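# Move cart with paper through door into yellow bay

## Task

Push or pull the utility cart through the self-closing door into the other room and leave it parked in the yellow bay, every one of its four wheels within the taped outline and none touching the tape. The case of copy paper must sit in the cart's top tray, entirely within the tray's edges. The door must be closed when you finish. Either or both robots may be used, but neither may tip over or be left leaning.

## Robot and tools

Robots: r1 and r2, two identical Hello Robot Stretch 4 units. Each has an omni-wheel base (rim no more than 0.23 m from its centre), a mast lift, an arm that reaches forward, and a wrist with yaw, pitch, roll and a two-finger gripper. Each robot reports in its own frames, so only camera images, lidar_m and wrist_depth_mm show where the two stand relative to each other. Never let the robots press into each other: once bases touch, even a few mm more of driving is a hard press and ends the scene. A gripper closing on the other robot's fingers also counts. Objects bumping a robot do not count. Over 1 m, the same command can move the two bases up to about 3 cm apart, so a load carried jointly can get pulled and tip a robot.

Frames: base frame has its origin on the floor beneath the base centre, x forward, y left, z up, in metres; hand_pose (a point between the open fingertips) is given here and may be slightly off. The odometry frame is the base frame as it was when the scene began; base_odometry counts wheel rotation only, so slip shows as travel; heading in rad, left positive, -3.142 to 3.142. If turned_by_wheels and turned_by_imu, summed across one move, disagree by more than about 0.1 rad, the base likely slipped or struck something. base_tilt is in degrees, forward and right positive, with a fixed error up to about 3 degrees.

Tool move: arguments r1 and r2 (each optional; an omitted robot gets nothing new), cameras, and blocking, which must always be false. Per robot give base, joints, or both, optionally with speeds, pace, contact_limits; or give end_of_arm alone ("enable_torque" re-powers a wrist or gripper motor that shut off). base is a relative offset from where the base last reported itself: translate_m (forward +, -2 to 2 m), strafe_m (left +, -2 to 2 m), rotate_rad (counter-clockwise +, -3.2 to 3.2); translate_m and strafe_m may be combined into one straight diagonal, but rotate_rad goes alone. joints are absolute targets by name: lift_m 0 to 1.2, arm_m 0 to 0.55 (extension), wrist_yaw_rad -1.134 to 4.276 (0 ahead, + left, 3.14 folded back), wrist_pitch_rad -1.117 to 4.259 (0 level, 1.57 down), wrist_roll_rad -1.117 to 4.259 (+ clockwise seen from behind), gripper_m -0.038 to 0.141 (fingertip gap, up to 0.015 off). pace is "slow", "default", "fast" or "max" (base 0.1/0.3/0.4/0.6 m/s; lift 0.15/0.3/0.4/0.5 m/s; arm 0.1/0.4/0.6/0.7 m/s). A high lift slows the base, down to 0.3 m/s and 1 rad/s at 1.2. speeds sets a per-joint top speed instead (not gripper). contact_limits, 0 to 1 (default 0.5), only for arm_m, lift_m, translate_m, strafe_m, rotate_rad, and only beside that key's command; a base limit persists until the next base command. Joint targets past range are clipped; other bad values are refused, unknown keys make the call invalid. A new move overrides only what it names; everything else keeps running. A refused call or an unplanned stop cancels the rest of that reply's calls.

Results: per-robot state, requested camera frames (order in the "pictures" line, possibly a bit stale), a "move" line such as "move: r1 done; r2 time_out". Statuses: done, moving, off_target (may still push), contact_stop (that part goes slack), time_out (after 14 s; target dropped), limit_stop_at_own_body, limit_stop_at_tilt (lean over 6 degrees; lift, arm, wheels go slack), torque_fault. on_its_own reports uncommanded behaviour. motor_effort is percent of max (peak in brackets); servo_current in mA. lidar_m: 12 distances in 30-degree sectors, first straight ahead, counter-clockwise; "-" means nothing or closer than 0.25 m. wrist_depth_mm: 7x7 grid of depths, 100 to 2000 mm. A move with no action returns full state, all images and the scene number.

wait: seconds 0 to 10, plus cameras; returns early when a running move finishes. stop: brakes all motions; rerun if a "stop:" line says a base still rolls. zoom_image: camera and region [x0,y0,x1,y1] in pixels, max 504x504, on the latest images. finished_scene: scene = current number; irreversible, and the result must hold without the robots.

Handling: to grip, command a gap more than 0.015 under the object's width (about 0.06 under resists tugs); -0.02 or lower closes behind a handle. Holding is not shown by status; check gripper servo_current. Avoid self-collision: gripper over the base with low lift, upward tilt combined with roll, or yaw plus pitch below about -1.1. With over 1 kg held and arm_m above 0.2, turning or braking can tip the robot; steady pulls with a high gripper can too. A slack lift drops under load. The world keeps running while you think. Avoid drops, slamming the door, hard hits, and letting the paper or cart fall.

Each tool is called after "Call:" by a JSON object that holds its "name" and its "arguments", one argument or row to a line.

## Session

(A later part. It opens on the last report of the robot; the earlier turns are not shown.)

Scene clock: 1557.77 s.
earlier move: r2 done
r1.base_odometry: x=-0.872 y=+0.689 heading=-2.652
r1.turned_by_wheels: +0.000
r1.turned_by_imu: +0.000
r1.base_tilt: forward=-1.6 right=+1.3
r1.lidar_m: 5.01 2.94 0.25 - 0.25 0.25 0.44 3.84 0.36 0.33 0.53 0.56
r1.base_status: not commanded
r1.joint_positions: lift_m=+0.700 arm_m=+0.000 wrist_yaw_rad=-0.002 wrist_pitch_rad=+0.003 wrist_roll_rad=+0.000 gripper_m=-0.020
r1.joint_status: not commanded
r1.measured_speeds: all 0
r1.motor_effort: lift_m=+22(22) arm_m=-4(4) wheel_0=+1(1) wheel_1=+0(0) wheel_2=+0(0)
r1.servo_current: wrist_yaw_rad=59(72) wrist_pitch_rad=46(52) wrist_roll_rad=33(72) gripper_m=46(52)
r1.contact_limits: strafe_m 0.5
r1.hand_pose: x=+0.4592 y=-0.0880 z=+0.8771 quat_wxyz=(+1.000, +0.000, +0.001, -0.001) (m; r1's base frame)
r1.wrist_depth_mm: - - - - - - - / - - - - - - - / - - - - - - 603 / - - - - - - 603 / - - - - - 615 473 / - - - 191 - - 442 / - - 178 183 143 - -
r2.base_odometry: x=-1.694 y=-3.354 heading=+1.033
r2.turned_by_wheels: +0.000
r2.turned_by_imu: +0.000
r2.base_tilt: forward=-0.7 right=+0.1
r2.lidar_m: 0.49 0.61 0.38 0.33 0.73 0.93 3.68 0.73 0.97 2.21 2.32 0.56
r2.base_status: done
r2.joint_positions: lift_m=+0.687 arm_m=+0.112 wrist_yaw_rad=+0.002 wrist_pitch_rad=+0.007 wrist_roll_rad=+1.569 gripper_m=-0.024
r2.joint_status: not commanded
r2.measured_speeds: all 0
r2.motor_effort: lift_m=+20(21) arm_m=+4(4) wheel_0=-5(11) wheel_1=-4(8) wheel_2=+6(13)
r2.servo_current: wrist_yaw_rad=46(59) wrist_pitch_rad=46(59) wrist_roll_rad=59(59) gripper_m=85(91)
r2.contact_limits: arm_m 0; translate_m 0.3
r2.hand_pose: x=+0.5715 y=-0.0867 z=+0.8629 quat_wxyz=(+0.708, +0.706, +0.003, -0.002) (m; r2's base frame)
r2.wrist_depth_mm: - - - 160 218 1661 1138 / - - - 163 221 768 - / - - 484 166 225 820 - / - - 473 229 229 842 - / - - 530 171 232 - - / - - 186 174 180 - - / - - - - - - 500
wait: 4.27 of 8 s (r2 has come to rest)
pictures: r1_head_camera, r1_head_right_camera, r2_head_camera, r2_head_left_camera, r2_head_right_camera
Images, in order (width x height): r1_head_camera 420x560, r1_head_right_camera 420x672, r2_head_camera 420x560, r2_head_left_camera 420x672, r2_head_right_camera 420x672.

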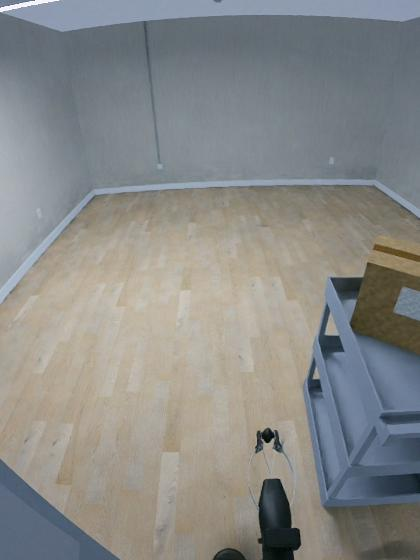

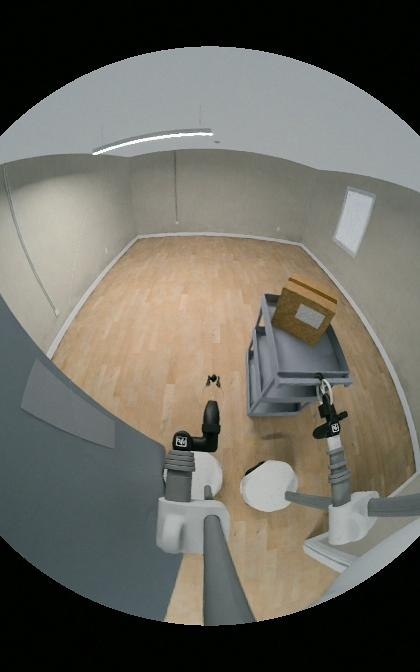

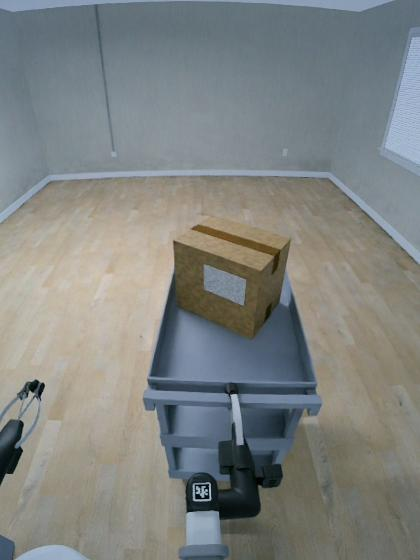

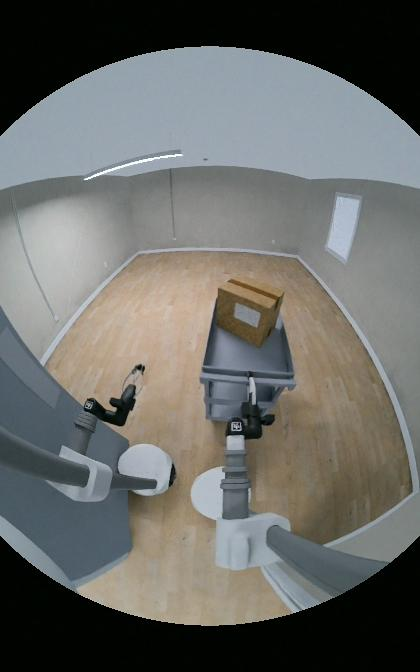

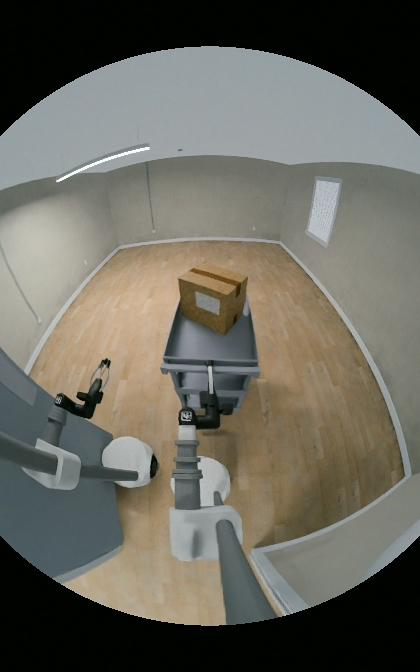

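Call:
{"name": "move", "arguments": {
  "blocking": false,
  "r2": {"base":{"translate_m":-0.4,"strafe_m":0.025},"pace":"slow","contact_limits":{"translate_m":0.3}}
}}

Call:
{"name": "wait", "arguments": {
  "seconds": 8,
  "cameras": ["r1_head_camera","r1_head_right_camera","r2_head_camera","r2_head_left_camera","r2_head_right_camera"]
}}

Scene clock: 1571.47 s.
move: r2 moving
r1: as last shown
r1.lidar_m: 5.02 2.93 0.25 - 0.25 0.25 0.46 3.86 0.36 0.34 0.53 0.55
r1.motor_effort: lift_m=+22(22) arm_m=-4(4) wheel_0=+0(0) wheel_1=+0(0) wheel_2=+0(0)
r1.servo_current: wrist_yaw_rad=46(65) wrist_pitch_rad=39(46) wrist_roll_rad=52(59) gripper_m=33(46)
r1.contact_limits: strafe_m 0.5
r1.wrist_depth_mm: - - - - - - - / - - - - - - - / - - - - - - 585 / - - - - - - 597 / - - - - - 615 473 / - - - 191 - - 442 / - - 177 184 144 - -
r2.base_odometry: x=-1.701 y=-3.364 heading=+1.032
r2.turned_by_wheels: -0.001
r2.turned_by_imu: +0.000
r2.base_tilt: forward=-0.7 right=+0.1
r2.lidar_m: 0.52 0.59 0.37 0.35 0.70 0.95 3.69 0.73 0.93 2.20 2.32 0.52
r2.base_status: translate_m moving; strafe_m moving
r2.joint_positions: lift_m=+0.687 arm_m=+0.112 wrist_yaw_rad=+0.002 wrist_pitch_rad=+0.007 wrist_roll_rad=+1.569 gripper_m=-0.024
r2.joint_status: not commanded
r2.measured_speeds: translate_m=-0.049 strafe_m=+0.003 rotate_rad=-0.001 lift_m=+0.000 arm_m=+0.000 wrist_yaw_rad=+0.000 wrist_pitch_rad=+0.000 wrist_roll_rad=+0.000
r2.motor_effort: lift_m=+20(21) arm_m=+4(4) wheel_0=-10(12) wheel_1=-6(7) wheel_2=+9(12)
r2.servo_current: wrist_yaw_rad=46(52) wrist_pitch_rad=52(52) wrist_roll_rad=39(52) gripper_m=91(91)
r2.contact_limits: arm_m 0; translate_m 0.3
r2.hand_pose: x=+0.5715 y=-0.0867 z=+0.8629 quat_wxyz=(+0.708, +0.706, +0.003, -0.002) (m; r2's base frame)
r2.wrist_depth_mm: - - - 161 219 1618 1138 / - - - 163 221 759 - / - - 484 166 225 820 - / - - 473 228 229 831 - / - - 535 172 232 - - / - - 185 174 180 - - / - - - - - - 504
pictures: none

Scene clock: 1576.27 s.
earlier move: r2 done
r1.base_odometry: x=-0.872 y=+0.689 heading=-2.652
r1.turned_by_wheels: +0.000
r1.turned_by_imu: +0.000
r1.base_tilt: forward=-1.6 right=+1.3
r1.lidar_m: 5.00 2.91 0.25 - 0.25 0.25 0.44 0.51 0.53 0.36 0.37 0.48
r1.base_status: not commanded
r1.joint_positions: lift_m=+0.700 arm_m=+0.000 wrist_yaw_rad=-0.002 wrist_pitch_rad=+0.003 wrist_roll_rad=+0.000 gripper_m=-0.020
r1.joint_status: not commanded
r1.measured_speeds: all 0
r1.motor_effort: lift_m=+22(22) arm_m=-4(4) wheel_0=+0(1) wheel_1=+0(0) wheel_2=+0(0)
r1.servo_current: wrist_yaw_rad=65(65) wrist_pitch_rad=33(52) wrist_roll_rad=39(72) gripper_m=39(52)
r1.contact_limits: strafe_m 0.5
r1.hand_pose: x=+0.4592 y=-0.0880 z=+0.8771 quat_wxyz=(+1.000, +0.000, +0.001, -0.001) (m; r1's base frame)
r1.wrist_depth_mm: - - - - - - - / - - - - - - - / - - - - - - - / - - - - - - - / - - - - - - 449 / - - - 191 - - 338 / - - 178 183 144 413 349
r2.base_odometry: x=-1.920 y=-3.684 heading=+1.032
r2.turned_by_wheels: +0.000
r2.turned_by_imu: +0.000
r2.base_tilt: forward=-0.7 right=+0.1
r2.lidar_m: 0.51 0.53 0.52 0.63 0.62 3.33 3.26 0.51 0.46 1.13 2.35 0.55
r2.base_status: done
r2.joint_positions: lift_m=+0.687 arm_m=+0.112 wrist_yaw_rad=+0.001 wrist_pitch_rad=+0.007 wrist_roll_rad=+1.569 gripper_m=-0.024
r2.joint_status: not commanded
r2.measured_speeds: all 0
r2.motor_effort: lift_m=+20(21) arm_m=+4(4) wheel_0=-5(14) wheel_1=-6(8) wheel_2=+5(12)
r2.servo_current: wrist_yaw_rad=46(72) wrist_pitch_rad=52(59) wrist_roll_rad=39(65) gripper_m=85(91)
r2.contact_limits: arm_m 0; translate_m 0.3
r2.hand_pose: x=+0.5714 y=-0.0870 z=+0.8629 quat_wxyz=(+0.708, +0.706, +0.003, -0.002) (m; r2's base frame)
r2.wrist_depth_mm: - - - 183 244 1618 1182 / - - - 181 242 1708 - / - - 634 179 239 820 - / - - 473 178 237 842 - / - - 492 176 236 842 - / - - 186 174 180 - - / - - 591 - 231 - -
wait: 4.80 of 8 s (r2 has come to rest)
pictures: r1_head_camera, r1_head_right_camera, r2_head_camera, r2_head_left_camera, r2_head_right_camera
Images, in order (width x height): r1_head_camera 420x560, r1_head_right_camera 420x672, r2_head_camera 420x560, r2_head_left_camera 420x672, r2_head_right_camera 420x672.

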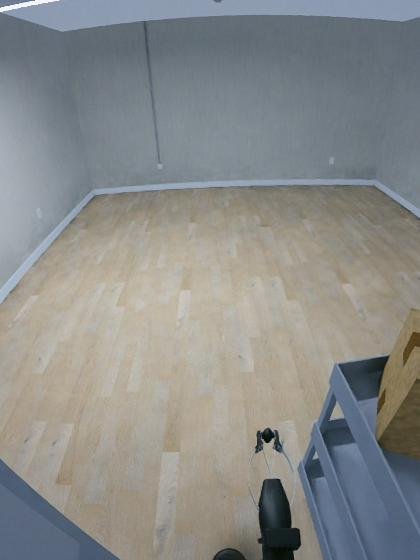

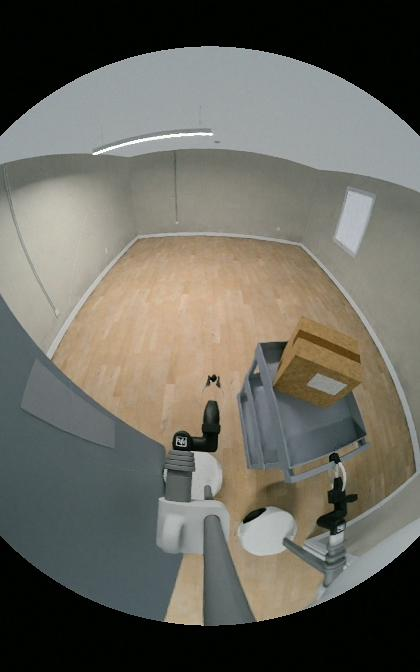

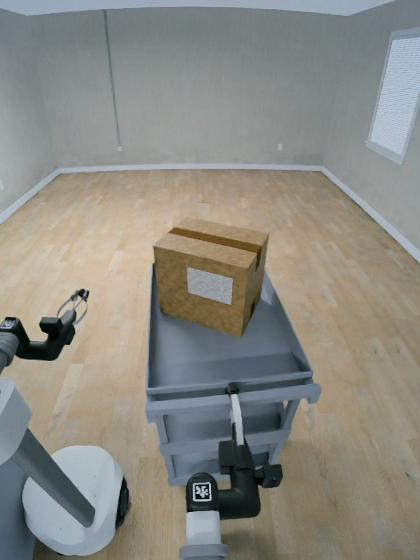

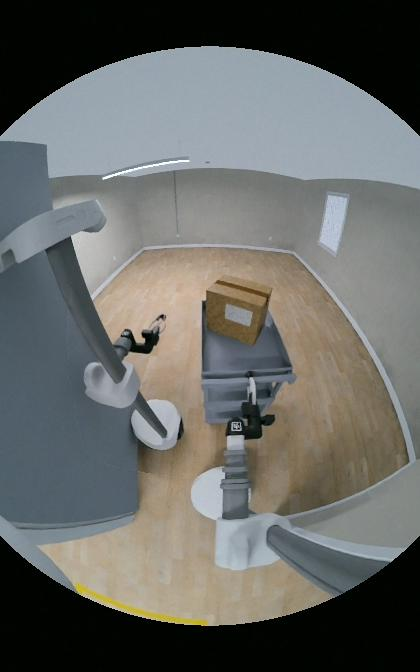

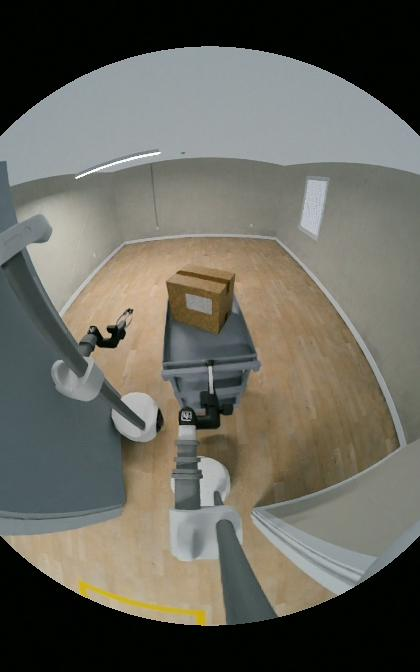

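Call:
{"name": "move", "arguments": {
  "blocking": false,
  "r2": {"base":{"translate_m":-0.45,"strafe_m":0.04},"pace":"slow","contact_limits":{"translate_m":0.3}}
}}

Call:
{"name": "wait", "arguments": {
  "seconds": 8,
  "cameras": ["r1_head_right_camera","r2_head_camera","r2_head_left_camera","r2_head_right_camera"]
}}

Scene clock: 1585.43 s.
move: r2 moving
r1: as last shown
r1.lidar_m: 5.01 2.92 0.25 - 0.25 0.25 0.45 0.52 0.54 0.37 0.36 0.48
r1.servo_current: wrist_yaw_rad=39(59) wrist_pitch_rad=39(52) wrist_roll_rad=46(59) gripper_m=39(46)
r1.contact_limits: strafe_m 0.5
r1.wrist_depth_mm: - - - - - - - / - - - - - - - / - - - - - - - / - - - - - - - / - - - - - - 433 / - - - 191 - - 332 / - - 177 183 143 410 347
r2.base_odometry: x=-1.927 y=-3.695 heading=+1.032
r2.turned_by_wheels: +0.000
r2.turned_by_imu: +0.000
r2.base_tilt: forward=-0.6 right=+0.1
r2.lidar_m: 0.49 0.54 0.54 0.64 0.65 3.29 3.25 0.53 0.45 1.08 2.34 0.55
r2.base_status: translate_m moving; strafe_m moving
r2.joint_positions: lift_m=+0.687 arm_m=+0.112 wrist_yaw_rad=+0.001 wrist_pitch_rad=+0.007 wrist_roll_rad=+1.569 gripper_m=-0.024
r2.joint_status: not commanded
r2.measured_speeds: translate_m=-0.049 strafe_m=+0.004 rotate_rad=+0.002 lift_m=+0.000 arm_m=+0.000 wrist_yaw_rad=+0.000 wrist_pitch_rad=+0.000 wrist_roll_rad=+0.000
r2.motor_effort: lift_m=+21(21) arm_m=+4(4) wheel_0=-9(12) wheel_1=-6(8) wheel_2=+11(12)
r2.servo_current: wrist_yaw_rad=59(59) wrist_pitch_rad=52(52) wrist_roll_rad=52(59) gripper_m=78(91)
r2.contact_limits: arm_m 0; translate_m 0.3
r2.hand_pose: x=+0.5714 y=-0.0870 z=+0.8629 quat_wxyz=(+0.708, +0.706, +0.003, -0.002) (m; r2's base frame)
r2.wrist_depth_mm: - - - 183 245 1661 1160 / - - - 181 242 1756 512 / - - 634 180 240 831 - / - - 473 178 237 831 - / - - 492 176 235 831 - / - - 186 175 180 - - / - - 603 - 231 - -
pictures: none

Scene clock: 1590.73 s.
earlier move: r2 done
r1.base_odometry: x=-0.872 y=+0.689 heading=-2.652
r1.turned_by_wheels: +0.000
r1.turned_by_imu: +0.000
r1.base_tilt: forward=-1.6 right=+1.3
r1.lidar_m: 5.01 2.95 0.25 - 0.25 0.25 0.47 0.48 0.28 0.25 0.25 3.80
r1.base_status: not commanded
r1.joint_positions: lift_m=+0.700 arm_m=+0.000 wrist_yaw_rad=-0.002 wrist_pitch_rad=+0.003 wrist_roll_rad=+0.000 gripper_m=-0.020
r1.joint_status: not commanded
r1.measured_speeds: all 0
r1.motor_effort: lift_m=+22(22) arm_m=-4(4) wheel_0=+0(1) wheel_1=+0(0) wheel_2=+0(0)
r1.servo_current: wrist_yaw_rad=72(72) wrist_pitch_rad=46(52) wrist_roll_rad=46(65) gripper_m=39(52)
r1.contact_limits: strafe_m 0.5
r1.hand_pose: x=+0.4592 y=-0.0880 z=+0.8771 quat_wxyz=(+1.000, +0.000, +0.001, -0.001) (m; r1's base frame)
r1.wrist_depth_mm: - - - - - - - / - - - - - - - / - - - - - - - / - - - - - - - / - - - - - - - / - - - 191 - - - / - - 178 183 143 - -
r2.base_odometry: x=-2.185 y=-4.050 heading=+1.032
r2.turned_by_wheels: +0.000
r2.turned_by_imu: +0.000
r2.base_tilt: forward=-0.7 right=+0.1
r2.lidar_m: 0.47 0.85 0.60 0.60 2.58 2.87 2.76 2.89 2.36 0.37 0.40 0.54
r2.base_status: done
r2.joint_positions: lift_m=+0.687 arm_m=+0.112 wrist_yaw_rad=+0.001 wrist_pitch_rad=+0.007 wrist_roll_rad=+1.569 gripper_m=-0.024
r2.joint_status: not commanded
r2.measured_speeds: all 0
r2.motor_effort: lift_m=+21(21) arm_m=+4(4) wheel_0=-5(13) wheel_1=-4(9) wheel_2=+5(12)
r2.servo_current: wrist_yaw_rad=46(59) wrist_pitch_rad=52(59) wrist_roll_rad=46(59) gripper_m=78(91)
r2.contact_limits: arm_m 0; translate_m 0.3
r2.hand_pose: x=+0.5714 y=-0.0871 z=+0.8629 quat_wxyz=(+0.708, +0.706, +0.003, -0.002) (m; r2's base frame)
r2.wrist_depth_mm: - - - 210 277 1366 1060 / - - - 201 266 1708 1160 / - - - 192 255 1808 - / - - 554 187 246 842 - / - - 480 181 239 831 - / - - 186 175 180 - - / - - 530 - 224 - -
wait: 5.30 of 8 s (r2 has come to rest)
pictures: r1_head_right_camera, r2_head_camera, r2_head_left_camera, r2_head_right_camera
Images, in order (width x height): r1_head_right_camera 420x672, r2_head_camera 420x560, r2_head_left_camera 420x672, r2_head_right_camera 420x672.

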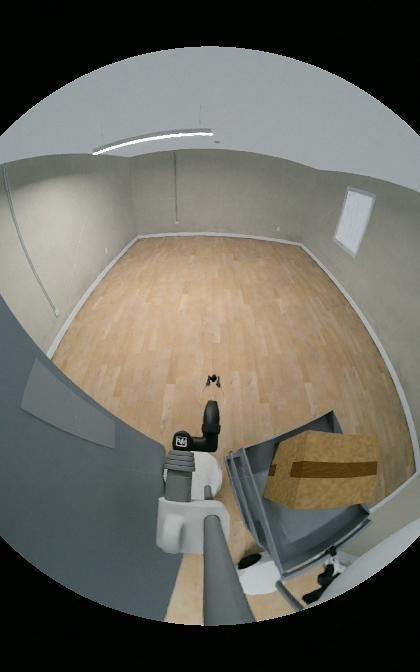

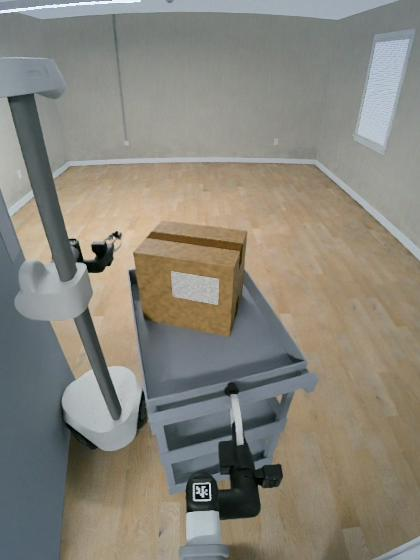

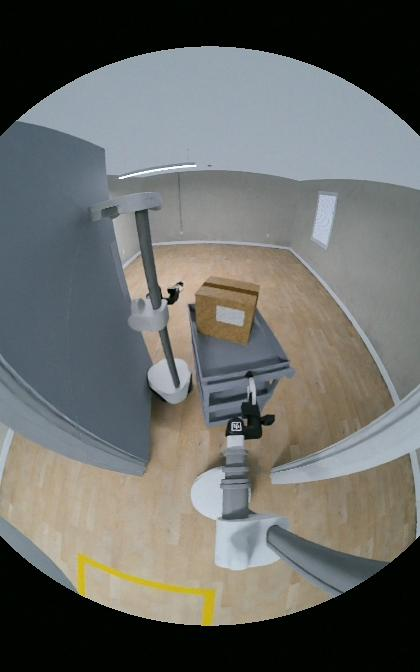

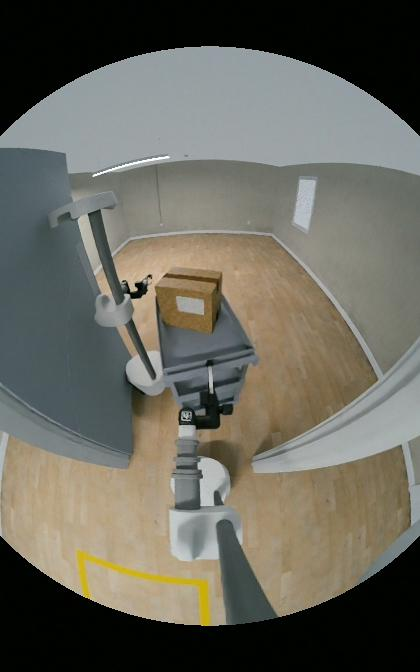

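Call:
{"name": "move", "arguments": {
  "blocking": false,
  "r2": {"base":{"translate_m":-0.5,"strafe_m":-0.015},"pace":"slow","contact_limits":{"translate_m":0.3}}
}}

Call:
{"name": "wait", "arguments": {
  "seconds": 8,
  "cameras": ["r1_head_right_camera","r2_head_camera","r2_head_left_camera","r2_head_right_camera"]
}}

Scene clock: 1603.03 s.
move: r2 moving
r1: as last shown
r1.lidar_m: 4.99 2.95 0.25 - 0.25 0.25 0.43 0.51 0.26 0.25 0.25 3.82
r1.servo_current: wrist_yaw_rad=46(65) wrist_pitch_rad=46(46) wrist_roll_rad=46(65) gripper_m=46(52)
r1.contact_limits: strafe_m 0.5
r2.base_odometry: x=-2.191 y=-4.061 heading=+1.031
r2.turned_by_wheels: +0.000
r2.turned_by_imu: +0.000
r2.base_tilt: forward=-0.6 right=+0.1
r2.lidar_m: 0.47 0.84 0.59 0.60 2.60 2.88 2.75 2.86 2.33 0.39 0.39 0.55
r2.base_status: translate_m moving; strafe_m moving
r2.joint_positions: lift_m=+0.687 arm_m=+0.112 wrist_yaw_rad=+0.001 wrist_pitch_rad=+0.007 wrist_roll_rad=+1.569 gripper_m=-0.024
r2.joint_status: not commanded
r2.measured_speeds: translate_m=-0.049 strafe_m=-0.001 rotate_rad=-0.002 lift_m=+0.000 arm_m=+0.000 wrist_yaw_rad=+0.000 wrist_pitch_rad=+0.000 wrist_roll_rad=+0.000
r2.motor_effort: lift_m=+21(21) arm_m=+4(4) wheel_0=-4(10) wheel_1=-9(9) wheel_2=+11(11)
r2.servo_current: wrist_yaw_rad=46(59) wrist_pitch_rad=46(52) wrist_roll_rad=46(52) gripper_m=78(91)
r2.contact_limits: arm_m 0; translate_m 0.3
r2.hand_pose: x=+0.5714 y=-0.0871 z=+0.8629 quat_wxyz=(+0.708, +0.706, +0.003, -0.002) (m; r2's base frame)
r2.wrist_depth_mm: - - - 208 276 1366 1118 / - - - 200 266 1708 1160 / - - - 192 254 1708 - / - - 549 186 246 842 - / - - 469 181 237 831 - / - - 186 174 180 - - / - - 530 - 224 - -
pictures: none

Scene clock: 1608.80 s.
earlier move: r2 done
r1.base_odometry: x=-0.872 y=+0.689 heading=-2.652
r1.turned_by_wheels: +0.000
r1.turned_by_imu: +0.000
r1.base_tilt: forward=-1.6 right=+1.3
r1.lidar_m: 5.01 2.88 0.25 - 0.25 0.25 0.45 0.39 0.42 2.70 2.85 3.79
r1.base_status: not commanded
r1.joint_positions: lift_m=+0.700 arm_m=+0.000 wrist_yaw_rad=-0.002 wrist_pitch_rad=+0.003 wrist_roll_rad=+0.000 gripper_m=-0.020
r1.joint_status: not commanded
r1.measured_speeds: all 0
r1.motor_effort: lift_m=+22(22) arm_m=-4(4) wheel_0=-1(2) wheel_1=+1(1) wheel_2=+0(0)
r1.servo_current: wrist_yaw_rad=59(78) wrist_pitch_rad=39(52) wrist_roll_rad=33(65) gripper_m=46(52)
r1.contact_limits: strafe_m 0.5
r1.hand_pose: x=+0.4592 y=-0.0880 z=+0.8771 quat_wxyz=(+1.000, +0.000, +0.001, -0.001) (m; r1's base frame)
r1.wrist_depth_mm: - - - - - - - / - - - - - - - / - - - - - - - / - - - - - - - / - - - - - - - / - - - 191 - - - / - - 178 184 144 - -
r2.base_odometry: x=-2.429 y=-4.487 heading=+1.032
r2.turned_by_wheels: +0.001
r2.turned_by_imu: +0.004
r2.base_tilt: forward=-0.7 right=+0.0
r2.lidar_m: 0.47 0.49 0.82 2.31 2.61 2.36 2.26 2.36 2.31 2.05 0.77 0.56
r2.base_status: done
r2.joint_positions: lift_m=+0.687 arm_m=+0.112 wrist_yaw_rad=+0.004 wrist_pitch_rad=+0.007 wrist_roll_rad=+1.569 gripper_m=-0.024
r2.joint_status: not commanded
r2.measured_speeds: all 0
r2.motor_effort: lift_m=+20(21) arm_m=+4(4) wheel_0=+1(10) wheel_1=-3(9) wheel_2=+9(14)
r2.servo_current: wrist_yaw_rad=59(65) wrist_pitch_rad=52(59) wrist_roll_rad=46(59) gripper_m=85(91)
r2.contact_limits: arm_m 0; translate_m 0.3
r2.hand_pose: x=+0.5717 y=-0.0861 z=+0.8629 quat_wxyz=(+0.708, +0.706, +0.004, -0.001) (m; r2's base frame)
r2.wrist_depth_mm: - - - 208 276 1366 1078 / - - - 200 266 1661 1160 / - - - 193 256 1708 - / - - 559 186 247 842 - / - - 473 182 238 820 - / - - 187 175 180 - - / - 991 535 - 224 - -
wait: 5.77 of 8 s (r2 has come to rest)
pictures: r1_head_right_camera, r2_head_camera, r2_head_left_camera, r2_head_right_camera
Images, in order (width x height): r1_head_right_camera 420x672, r2_head_camera 420x560, r2_head_left_camera 420x672, r2_head_right_camera 420x672.

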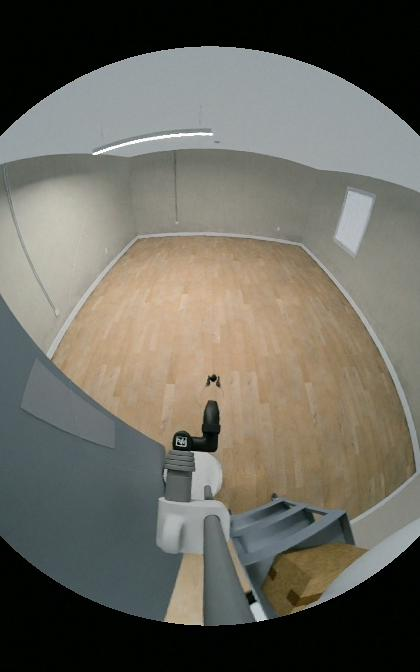

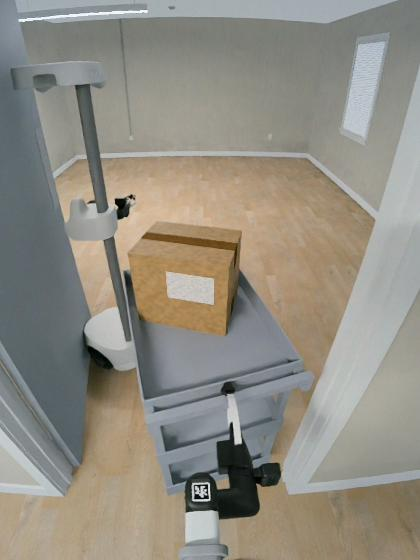

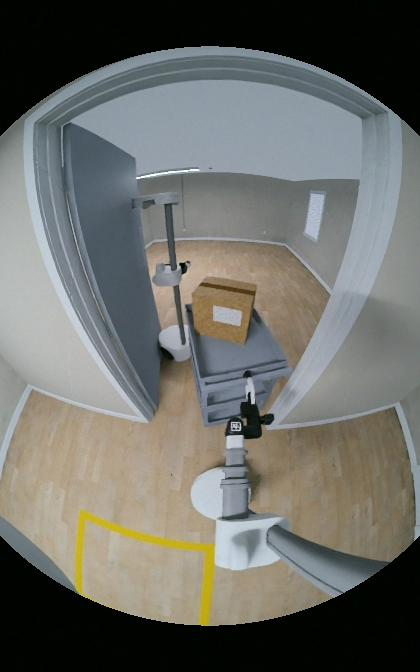

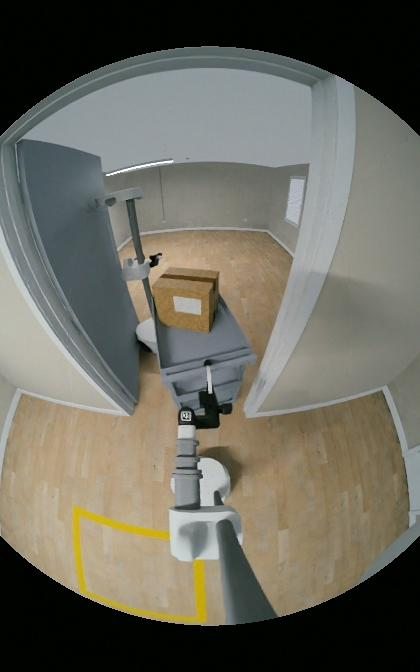

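Call:
{"name": "move", "arguments": {
  "blocking": false,
  "r2": {"base":{"translate_m":-0.4,"strafe_m":0.08},"pace":"slow","contact_limits":{"translate_m":0.3}}
}}

Call:
{"name": "wait", "arguments": {
  "seconds": 8,
  "cameras": ["r1_head_right_camera","r2_head_camera","r2_head_left_camera","r2_head_right_camera"]
}}

Scene clock: 1623.10 s.
move: r2 moving
r1: as last shown
r1.lidar_m: 5.01 2.93 0.25 - 0.25 0.25 0.45 0.39 0.46 2.74 2.86 3.81
r1.motor_effort: lift_m=+22(22) arm_m=-4(4) wheel_0=-1(1) wheel_1=+1(1) wheel_2=+0(0)
r1.servo_current: wrist_yaw_rad=33(59) wrist_pitch_rad=46(46) wrist_roll_rad=52(59) gripper_m=39(52)
r1.contact_limits: strafe_m 0.5
r1.wrist_depth_mm: - - - - - - - / - - - - - - - / - - - - - - - / - - - - - - - / - - - - - - - / - - - 190 - - - / - - 177 183 144 - -
r2.base_odometry: x=-2.437 y=-4.496 heading=+1.033
r2.turned_by_wheels: +0.000
r2.turned_by_imu: +0.001
r2.base_tilt: forward=-0.7 right=+0.0
r2.lidar_m: 0.47 0.53 0.86 2.35 2.60 2.34 2.26 2.36 2.28 2.08 0.80 0.55
r2.base_status: translate_m moving; strafe_m moving
r2.joint_positions: lift_m=+0.687 arm_m=+0.112 wrist_yaw_rad=+0.004 wrist_pitch_rad=+0.007 wrist_roll_rad=+1.569 gripper_m=-0.024
r2.joint_status: not commanded
r2.measured_speeds: translate_m=-0.049 strafe_m=+0.010 rotate_rad=-0.001 lift_m=+0.000 arm_m=+0.000 wrist_yaw_rad=+0.000 wrist_pitch_rad=+0.000 wrist_roll_rad=+0.000
r2.motor_effort: lift_m=+21(21) arm_m=+4(4) wheel_0=-4(7) wheel_1=-6(6) wheel_2=+13(14)
r2.servo_current: wrist_yaw_rad=52(52) wrist_pitch_rad=52(59) wrist_roll_rad=46(59) gripper_m=85(91)
r2.contact_limits: arm_m 0; translate_m 0.3
r2.hand_pose: x=+0.5717 y=-0.0861 z=+0.8629 quat_wxyz=(+0.708, +0.706, +0.004, -0.001) (m; r2's base frame)
r2.wrist_depth_mm: - - - 209 276 1397 1042 / - - - 201 265 1708 1160 / - - - 192 255 1661 - / - - 549 186 247 831 - / - - 477 181 239 842 - / - - 187 175 179 - - / - 1008 525 - 224 - -
pictures: none

Scene clock: 1627.93 s.
earlier move: r2 done
r1.base_odometry: x=-0.872 y=+0.689 heading=-2.652
r1.turned_by_wheels: +0.000
r1.turned_by_imu: +0.000
r1.base_tilt: forward=-1.6 right=+1.3
r1.lidar_m: 5.02 2.91 0.25 - 0.25 0.25 0.43 0.72 0.86 2.74 2.85 3.80
r1.base_status: not commanded
r1.joint_positions: lift_m=+0.700 arm_m=+0.000 wrist_yaw_rad=-0.002 wrist_pitch_rad=+0.003 wrist_roll_rad=+0.000 gripper_m=-0.020
r1.joint_status: not commanded
r1.measured_speeds: all 0
r1.motor_effort: lift_m=+22(22) arm_m=-4(4) wheel_0=-1(2) wheel_1=+1(1) wheel_2=+0(0)
r1.servo_current: wrist_yaw_rad=46(72) wrist_pitch_rad=46(52) wrist_roll_rad=52(72) gripper_m=39(52)
r1.contact_limits: strafe_m 0.5
r1.hand_pose: x=+0.4592 y=-0.0880 z=+0.8771 quat_wxyz=(+1.000, +0.000, +0.001, -0.001) (m; r1's base frame)
r1.wrist_depth_mm: - - - - - - - / - - - - - - - / - - - - - - - / - - - - - - - / - - - - - - - / - - - 191 - - - / - - 178 183 143 - -
r2.base_odometry: x=-2.703 y=-4.789 heading=+1.032
r2.turned_by_wheels: -0.001
r2.turned_by_imu: -0.001
r2.base_tilt: forward=-0.6 right=+0.1
r2.lidar_m: 0.49 1.11 1.38 2.44 2.52 1.92 1.86 1.94 2.41 2.29 1.34 0.55
r2.base_status: done
r2.joint_positions: lift_m=+0.687 arm_m=+0.112 wrist_yaw_rad=+0.000 wrist_pitch_rad=+0.007 wrist_roll_rad=+1.569 gripper_m=-0.024
r2.joint_status: not commanded
r2.measured_speeds: all 0
r2.motor_effort: lift_m=+20(21) arm_m=+4(4) wheel_0=-7(13) wheel_1=-4(8) wheel_2=+5(14)
r2.servo_current: wrist_yaw_rad=52(65) wrist_pitch_rad=52(59) wrist_roll_rad=46(59) gripper_m=85(91)
r2.contact_limits: arm_m 0; translate_m 0.3
r2.hand_pose: x=+0.5713 y=-0.0875 z=+0.8629 quat_wxyz=(+0.708, +0.706, +0.003, -0.003) (m; r2's base frame)
r2.wrist_depth_mm: - - - 193 256 1661 1182 / - - - 190 252 1708 517 / - - - 185 247 831 - / - - 477 181 241 842 - / - - 484 178 237 820 - / - - 185 174 180 - - / - 143 559 - 227 - -
wait: 4.83 of 8 s (r2 has come to rest)
pictures: r1_head_right_camera, r2_head_camera, r2_head_left_camera, r2_head_right_camera
Images, in order (width x height): r1_head_right_camera 420x672, r2_head_camera 420x560, r2_head_left_camera 420x672, r2_head_right_camera 420x672.

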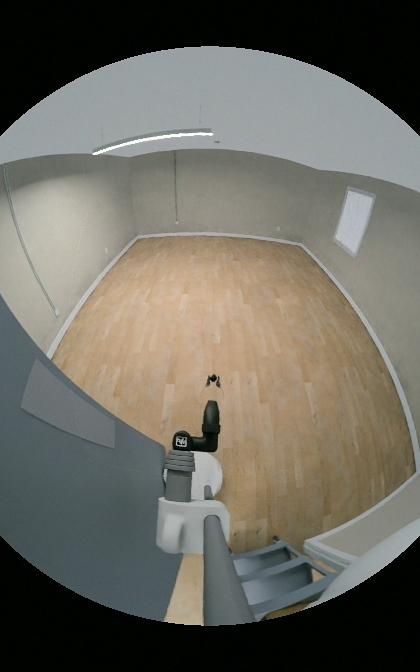

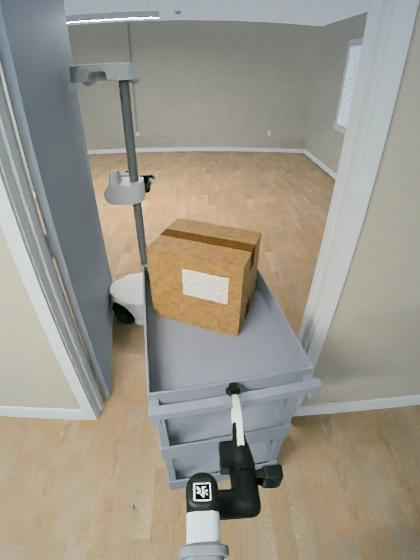

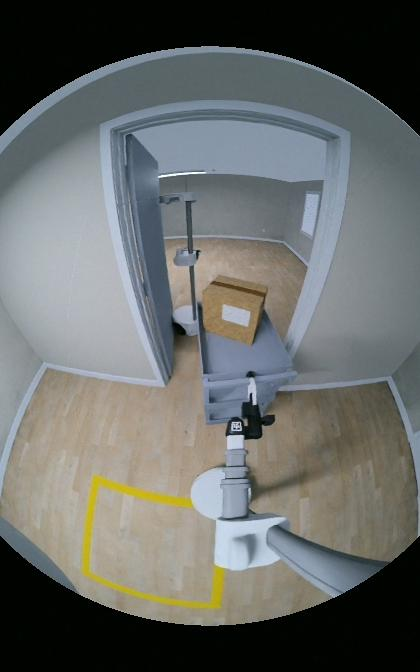

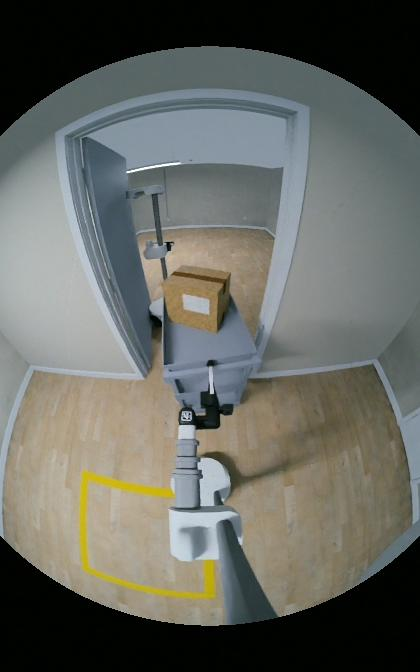

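Call:
{"name": "move", "arguments": {
  "blocking": false,
  "r2": {"base":{"translate_m":-0.5,"strafe_m":0.45},"pace":"slow","contact_limits":{"translate_m":0.3}}
}}

Call:
{"name": "wait", "arguments": {
  "seconds": 10,
  "cameras": ["r2_head_camera","r2_head_left_camera","r2_head_right_camera"]
}}

Scene clock: 1639.17 s.
move: r2 moving
r1: as last shown
r1.lidar_m: 5.02 2.93 0.25 - 0.25 0.25 0.46 0.72 0.90 2.73 2.83 3.81
r1.motor_effort: lift_m=+22(22) arm_m=-4(4) wheel_0=-1(1) wheel_1=+1(1) wheel_2=+0(0)
r1.servo_current: wrist_yaw_rad=59(59) wrist_pitch_rad=39(46) wrist_roll_rad=46(65) gripper_m=39(52)
r1.contact_limits: strafe_m 0.5
r1.wrist_depth_mm: - - - - - - - / - - - - - - - / - - - - - - - / - - - - - - - / - - - - - - - / - - - 190 - - - / - - 178 183 143 - -
r2.base_odometry: x=-2.715 y=-4.793 heading=+1.032
r2.turned_by_wheels: +0.000
r2.turned_by_imu: +0.000
r2.base_tilt: forward=-0.7 right=+0.1
r2.lidar_m: 0.48 1.12 1.40 2.42 2.52 1.93 1.83 1.96 2.40 2.29 1.34 0.57
r2.base_status: translate_m moving; strafe_m moving
r2.joint_positions: lift_m=+0.687 arm_m=+0.112 wrist_yaw_rad=-0.002 wrist_pitch_rad=+0.007 wrist_roll_rad=+1.569 gripper_m=-0.024
r2.joint_status: not commanded
r2.measured_speeds: translate_m=-0.038 strafe_m=+0.034 rotate_rad=+0.001 lift_m=+0.000 arm_m=+0.000 wrist_yaw_rad=+0.000 wrist_pitch_rad=+0.000 wrist_roll_rad=+0.000
r2.motor_effort: lift_m=+20(21) arm_m=+4(4) wheel_0=-10(15) wheel_1=+5(6) wheel_2=+7(10)
r2.servo_current: wrist_yaw_rad=52(59) wrist_pitch_rad=52(52) wrist_roll_rad=46(59) gripper_m=85(91)
r2.contact_limits: arm_m 0; translate_m 0.3
r2.hand_pose: x=+0.5711 y=-0.0879 z=+0.8629 quat_wxyz=(+0.708, +0.706, +0.002, -0.003) (m; r2's base frame)
r2.wrist_depth_mm: - - - 192 256 1661 1118 / - - - 189 251 1708 517 / - - - 184 246 831 - / - - 473 181 241 842 - / - - 484 178 237 842 - / - - 185 175 180 - - / - 143 564 - 227 - -
pictures: none

Scene clock: 1646.63 s.
earlier move: r2 done
r1.base_odometry: x=-0.872 y=+0.689 heading=-2.652
r1.turned_by_wheels: +0.000
r1.turned_by_imu: +0.000
r1.base_tilt: forward=-1.6 right=+1.3
r1.lidar_m: 5.01 2.91 0.25 - 0.25 0.25 0.47 1.18 1.17 2.72 2.85 3.80
r1.base_status: not commanded
r1.joint_positions: lift_m=+0.700 arm_m=+0.000 wrist_yaw_rad=-0.002 wrist_pitch_rad=+0.003 wrist_roll_rad=+0.000 gripper_m=-0.020
r1.joint_status: not commanded
r1.measured_speeds: all 0
r1.motor_effort: lift_m=+22(22) arm_m=-4(4) wheel_0=-1(2) wheel_1=+1(1) wheel_2=+0(0)
r1.servo_current: wrist_yaw_rad=46(65) wrist_pitch_rad=46(52) wrist_roll_rad=52(65) gripper_m=46(52)
r1.contact_limits: strafe_m 0.5
r1.hand_pose: x=+0.4592 y=-0.0880 z=+0.8771 quat_wxyz=(+1.000, +0.000, +0.001, -0.001) (m; r1's base frame)
r1.wrist_depth_mm: - - - - - - - / - - - - - - - / - - - - - - - / - - - - - - - / - - - - - - - / - - - 191 - - - / - - 178 183 144 - -
r2.base_odometry: x=-3.345 y=-4.987 heading=+1.032
r2.turned_by_wheels: +0.000
r2.turned_by_imu: -0.002
r2.base_tilt: forward=-0.7 right=+0.1
r2.lidar_m: 0.55 1.51 2.06 1.99 1.92 1.40 1.34 1.43 1.92 2.71 2.04 0.45
r2.base_status: done
r2.joint_positions: lift_m=+0.687 arm_m=+0.112 wrist_yaw_rad=-0.003 wrist_pitch_rad=+0.007 wrist_roll_rad=+1.569 gripper_m=-0.024
r2.joint_status: not commanded
r2.measured_speeds: all 0
r2.motor_effort: lift_m=+21(21) arm_m=+4(4) wheel_0=-6(15) wheel_1=+3(6) wheel_2=+4(10)
r2.servo_current: wrist_yaw_rad=46(59) wrist_pitch_rad=52(59) wrist_roll_rad=46(65) gripper_m=78(91)
r2.contact_limits: arm_m 0; translate_m 0.3
r2.hand_pose: x=+0.5710 y=-0.0882 z=+0.8629 quat_wxyz=(+0.708, +0.706, +0.002, -0.004) (m; r2's base frame)
r2.wrist_depth_mm: - 368 375 - 154 - - / - 433 413 107 167 - - / - - 517 115 183 - - / - - - 129 202 - - / - - - 146 225 1576 508 / - - 180 166 179 - 452 / - - - - - - -
wait: 7.47 of 10 s (r2 has come to rest)
pictures: r2_head_camera, r2_head_left_camera, r2_head_right_camera
Images, in order (width x height): r2_head_camera 420x560, r2_head_left_camera 420x672, r2_head_right_camera 420x672.

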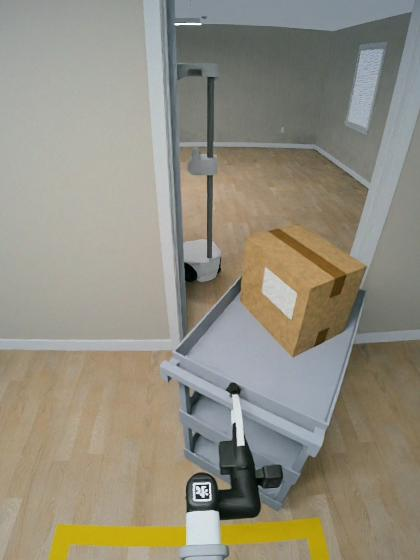

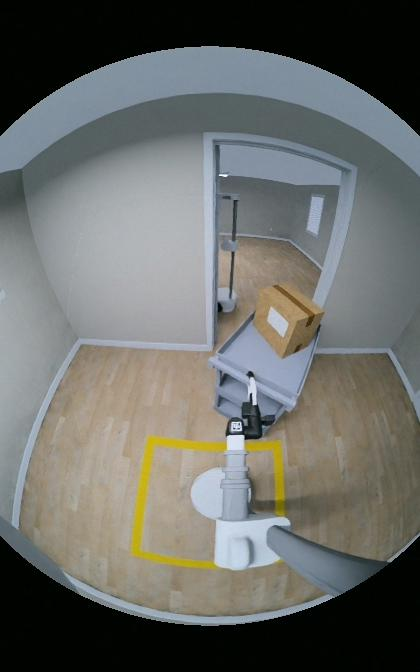

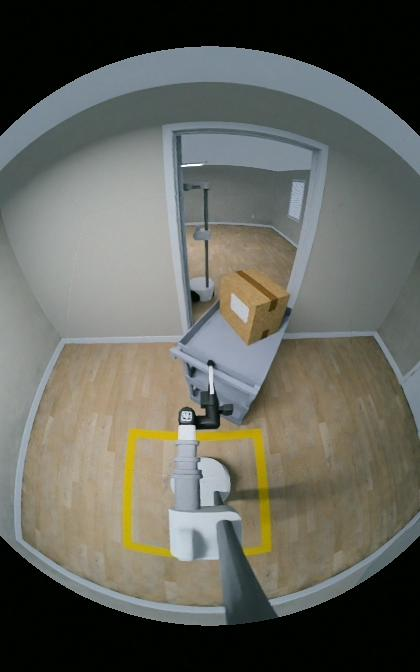

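Call:
{"name": "move", "arguments": {
  "blocking": false,
  "r2": {"base":{"translate_m":-0.5,"strafe_m":0.15},"pace":"slow","contact_limits":{"translate_m":0.3}}
}}

Call:
{"name": "wait", "arguments": {
  "seconds": 10,
  "cameras": ["r2_head_camera","r2_head_left_camera","r2_head_right_camera"]
}}

Scene clock: 1654.10 s.
move: r2 moving
r1: as last shown
r1.lidar_m: 5.02 2.93 0.25 - 0.25 0.25 0.48 1.20 1.17 2.72 2.84 3.79
r1.motor_effort: lift_m=+22(23) arm_m=-4(4) wheel_0=-1(2) wheel_1=+1(1) wheel_2=+0(0)
r1.servo_current: wrist_yaw_rad=39(52) wrist_pitch_rad=26(46) wrist_roll_rad=65(65) gripper_m=39(46)
r1.contact_limits: strafe_m 0.5
r2.base_odometry: x=-3.355 y=-4.995 heading=+1.032
r2.turned_by_wheels: +0.000
r2.turned_by_imu: +0.000
r2.base_tilt: forward=-0.7 right=+0.1
r2.lidar_m: 0.56 1.51 2.04 1.98 1.90 1.42 1.35 1.39 1.93 2.68 2.05 0.45
r2.base_status: translate_m moving; strafe_m moving
r2.joint_positions: lift_m=+0.687 arm_m=+0.112 wrist_yaw_rad=-0.003 wrist_pitch_rad=+0.007 wrist_roll_rad=+1.569 gripper_m=-0.024
r2.joint_status: not commanded
r2.measured_speeds: translate_m=-0.049 strafe_m=+0.014 rotate_rad=+0.000 lift_m=+0.000 arm_m=+0.000 wrist_yaw_rad=+0.000 wrist_pitch_rad=+0.000 wrist_roll_rad=+0.000
r2.motor_effort: lift_m=+20(21) arm_m=+4(4) wheel_0=-6(13) wheel_1=-7(8) wheel_2=+10(12)
r2.servo_current: wrist_yaw_rad=46(59) wrist_pitch_rad=46(52) wrist_roll_rad=39(52) gripper_m=78(85)
r2.contact_limits: arm_m 0; translate_m 0.3
r2.hand_pose: x=+0.5710 y=-0.0882 z=+0.8629 quat_wxyz=(+0.708, +0.706, +0.002, -0.004) (m; r2's base frame)
r2.wrist_depth_mm: - 366 370 - 153 - - / - 430 418 105 166 - - / - - 521 113 182 - - / - - - 127 202 - - / - - - 146 225 1576 504 / - - 180 162 179 - 455 / - - - - - - -
pictures: none

Scene clock: 1660.07 s.
earlier move: r2 done
r1.base_odometry: x=-0.872 y=+0.689 heading=-2.652
r1.turned_by_wheels: +0.000
r1.turned_by_imu: +0.000
r1.base_tilt: forward=-1.6 right=+1.3
r1.lidar_m: 5.01 2.91 0.25 - 0.25 0.25 0.45 2.00 1.21 2.71 2.86 3.81
r1.base_status: not commanded
r1.joint_positions: lift_m=+0.700 arm_m=+0.000 wrist_yaw_rad=-0.002 wrist_pitch_rad=+0.003 wrist_roll_rad=+0.000 gripper_m=-0.020
r1.joint_status: not commanded
r1.measured_speeds: all 0
r1.motor_effort: lift_m=+22(23) arm_m=-4(4) wheel_0=-1(2) wheel_1=+1(1) wheel_2=+0(0)
r1.servo_current: wrist_yaw_rad=46(72) wrist_pitch_rad=46(52) wrist_roll_rad=52(72) gripper_m=46(52)
r1.contact_limits: strafe_m 0.5
r1.hand_pose: x=+0.4592 y=-0.0880 z=+0.8771 quat_wxyz=(+1.000, +0.000, +0.001, -0.001) (m; r1's base frame)
r1.wrist_depth_mm: - - - - - - - / - - - - - - - / - - - - - - - / - - - - - - - / - - - - - - - / - - - 191 - - - / - - 178 184 143 - -
r2.base_odometry: x=-3.730 y=-5.339 heading=+1.031
r2.turned_by_wheels: +0.000
r2.turned_by_imu: +0.000
r2.base_tilt: forward=-0.7 right=+0.1
r2.lidar_m: 0.56 2.04 1.91 1.85 1.22 0.89 0.86 0.92 1.26 2.87 2.76 0.40
r2.base_status: done
r2.joint_positions: lift_m=+0.687 arm_m=+0.112 wrist_yaw_rad=-0.001 wrist_pitch_rad=+0.007 wrist_roll_rad=+1.569 gripper_m=-0.024
r2.joint_status: not commanded
r2.measured_speeds: all 0
r2.motor_effort: lift_m=+21(21) arm_m=+4(4) wheel_0=-5(13) wheel_1=-6(8) wheel_2=+6(13)
r2.servo_current: wrist_yaw_rad=46(65) wrist_pitch_rad=52(59) wrist_roll_rad=52(59) gripper_m=91(98)
r2.contact_limits: arm_m 0; translate_m 0.3
r2.hand_pose: x=+0.5712 y=-0.0877 z=+0.8629 quat_wxyz=(+0.708, +0.706, +0.002, -0.003) (m; r2's base frame)
r2.wrist_depth_mm: 1537 355 357 - 131 - - / 1618 480 455 - 150 - - / 1618 - - - 166 - - / 1618 - - 105 190 539 - / - - - 123 223 1499 484 / - - 180 149 178 1464 1205 / - - - - 362 - 1078
wait: 5.97 of 10 s (r2 has come to rest)
pictures: r2_head_camera, r2_head_left_camera, r2_head_right_camera
Images, in order (width x height): r2_head_camera 420x560, r2_head_left_camera 420x672, r2_head_right_camera 420x672.

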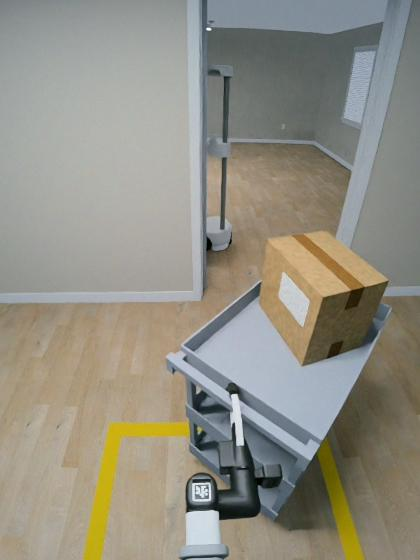

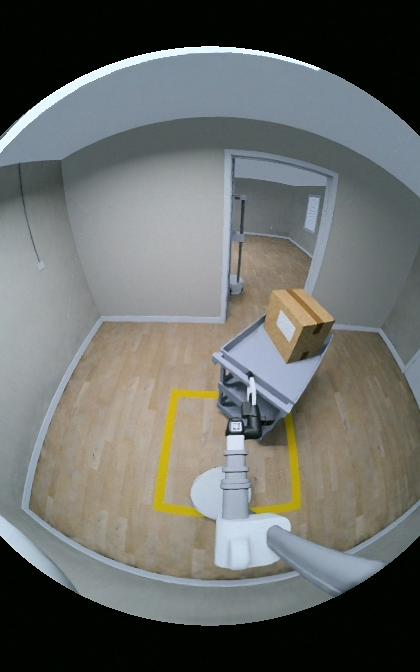

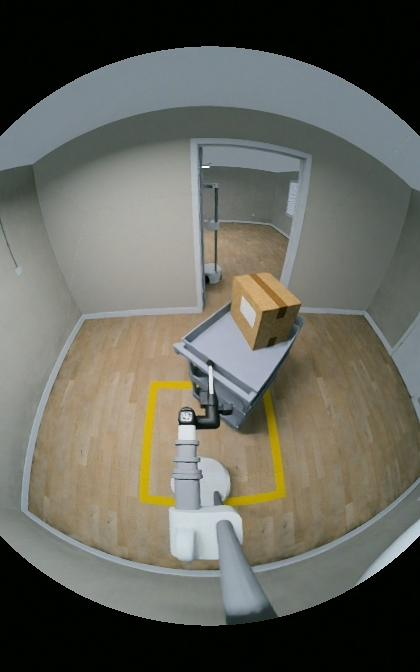

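Call:
{"name": "move", "arguments": {
  "blocking": false,
  "r2": {"base":{"translate_m":-0.34,"strafe_m":0.23},"pace":"slow","contact_limits":{"translate_m":0.3}}
}}

Call:
{"name": "wait", "arguments": {
  "seconds": 10,
  "cameras": ["r2_head_camera","r2_head_left_camera","r2_head_right_camera"]
}}

Scene clock: 1670.13 s.
move: r2 moving
r1: as last shown
r1.lidar_m: 5.02 2.92 0.25 - 0.25 0.25 0.44 2.03 1.18 2.69 2.85 3.79
r1.motor_effort: lift_m=+22(22) arm_m=-4(4) wheel_0=-1(1) wheel_1=+1(1) wheel_2=+0(0)
r1.servo_current: wrist_yaw_rad=39(59) wrist_pitch_rad=39(46) wrist_roll_rad=26(59) gripper_m=39(46)
r1.contact_limits: strafe_m 0.5
r1.wrist_depth_mm: - - - - - - - / - - - - - - - / - - - - - - - / - - - - - - - / - - - - - - - / - - - 191 - - - / - - 178 184 144 - -
r2.base_odometry: x=-3.743 y=-5.345 heading=+1.031
r2.turned_by_wheels: +0.000
r2.turned_by_imu: +0.000
r2.base_tilt: forward=-0.6 right=+0.1
r2.lidar_m: 0.53 2.06 1.91 1.81 1.21 0.88 0.83 0.89 1.23 2.87 2.76 0.41
r2.base_status: translate_m moving; strafe_m moving
r2.joint_positions: lift_m=+0.687 arm_m=+0.112 wrist_yaw_rad=-0.001 wrist_pitch_rad=+0.007 wrist_roll_rad=+1.569 gripper_m=-0.024
r2.joint_status: not commanded
r2.measured_speeds: translate_m=-0.045 strafe_m=+0.030 rotate_rad=-0.005 lift_m=+0.000 arm_m=+0.000 wrist_yaw_rad=+0.000 wrist_pitch_rad=+0.000 wrist_roll_rad=+0.000
r2.motor_effort: lift_m=+20(21) arm_m=+4(4) wheel_0=-12(12) wheel_1=+2(7) wheel_2=+10(11)
r2.servo_current: wrist_yaw_rad=52(52) wrist_pitch_rad=52(59) wrist_roll_rad=52(59) gripper_m=78(85)
r2.contact_limits: arm_m 0; translate_m 0.3
r2.hand_pose: x=+0.5712 y=-0.0877 z=+0.8629 quat_wxyz=(+0.708, +0.706, +0.002, -0.003) (m; r2's base frame)
r2.wrist_depth_mm: 1537 368 359 - 131 - - / 1618 480 459 - 150 - - / 1661 - - - 166 - - / 1576 - - 105 190 559 - / - - - 123 223 1464 480 / - - 180 150 178 1499 1205 / - - - - 362 - 1078
pictures: none

Scene clock: 1674.93 s.
earlier move: r2 done
r1.base_odometry: x=-0.872 y=+0.689 heading=-2.652
r1.turned_by_wheels: +0.000
r1.turned_by_imu: +0.000
r1.base_tilt: forward=-1.6 right=+1.3
r1.lidar_m: 5.01 2.91 0.25 - 0.25 0.25 0.46 3.82 1.20 2.74 2.84 3.80
r1.base_status: not commanded
r1.joint_positions: lift_m=+0.700 arm_m=+0.000 wrist_yaw_rad=-0.002 wrist_pitch_rad=+0.003 wrist_roll_rad=+0.000 gripper_m=-0.020
r1.joint_status: not commanded
r1.measured_speeds: all 0
r1.motor_effort: lift_m=+22(22) arm_m=-4(4) wheel_0=-1(2) wheel_1=+1(1) wheel_2=+0(0)
r1.servo_current: wrist_yaw_rad=59(72) wrist_pitch_rad=46(52) wrist_roll_rad=46(65) gripper_m=39(52)
r1.contact_limits: strafe_m 0.5
r1.hand_pose: x=+0.4592 y=-0.0880 z=+0.8771 quat_wxyz=(+1.000, +0.000, +0.001, -0.001) (m; r1's base frame)
r1.wrist_depth_mm: - - - - - - - / - - - - - - - / - - - - - - - / - - - - - - - / - - - - - - - / - - - 191 - - - / - - 178 183 144 - -
r2.base_odometry: x=-4.102 y=-5.512 heading=+1.031
r2.turned_by_wheels: -0.001
r2.turned_by_imu: -0.004
r2.base_tilt: forward=-0.7 right=+0.1
r2.lidar_m: 0.56 2.29 1.68 1.62 0.74 0.54 0.51 0.54 0.73 2.12 0.69 0.40
r2.base_status: done
r2.joint_positions: lift_m=+0.687 arm_m=+0.112 wrist_yaw_rad=-0.008 wrist_pitch_rad=+0.007 wrist_roll_rad=+1.569 gripper_m=-0.024
r2.joint_status: not commanded
r2.measured_speeds: all 0
r2.motor_effort: lift_m=+20(21) arm_m=+4(4) wheel_0=-10(17) wheel_1=+1(7) wheel_2=+1(11)
r2.servo_current: wrist_yaw_rad=59(78) wrist_pitch_rad=46(59) wrist_roll_rad=52(59) gripper_m=91(91)
r2.contact_limits: arm_m 0; translate_m 0.3
r2.hand_pose: x=+0.5706 y=-0.0897 z=+0.8629 quat_wxyz=(+0.708, +0.706, +0.000, -0.005) (m; r2's base frame)
r2.wrist_depth_mm: - - - - - - - / 1863 - - - - - - / 1921 - - - - - - / 1983 - - - - - 462 / - - - - - 1464 442 / - - - - 159 387 1118 / - - - - - - 1182
wait: 4.80 of 10 s (r2 has come to rest)
pictures: r2_head_camera, r2_head_left_camera, r2_head_right_camera
Images, in order (width x height): r2_head_camera 420x560, r2_head_left_camera 420x672, r2_head_right_camera 420x672.

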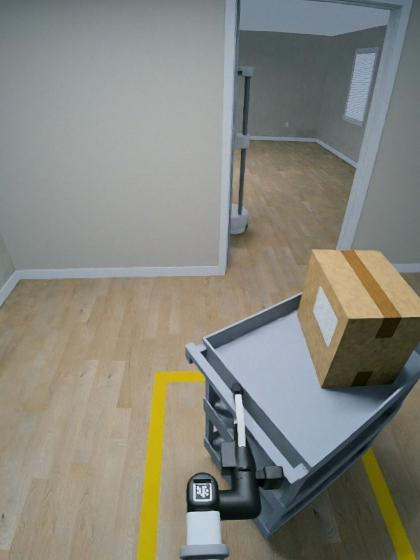

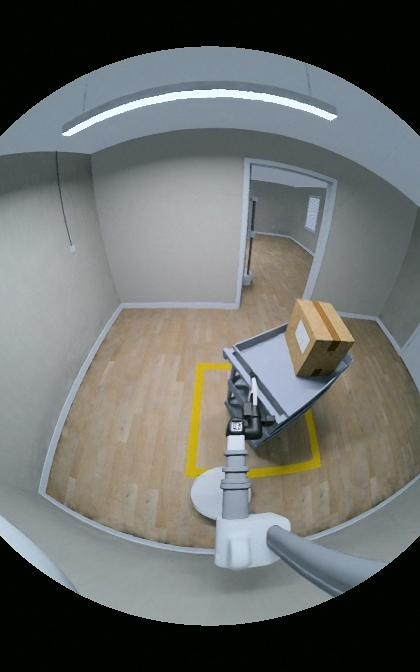

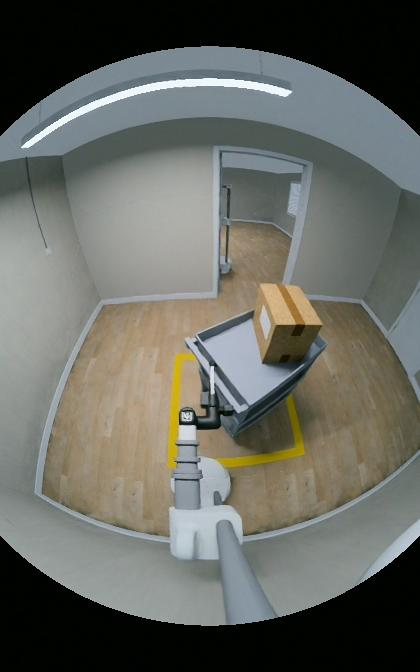

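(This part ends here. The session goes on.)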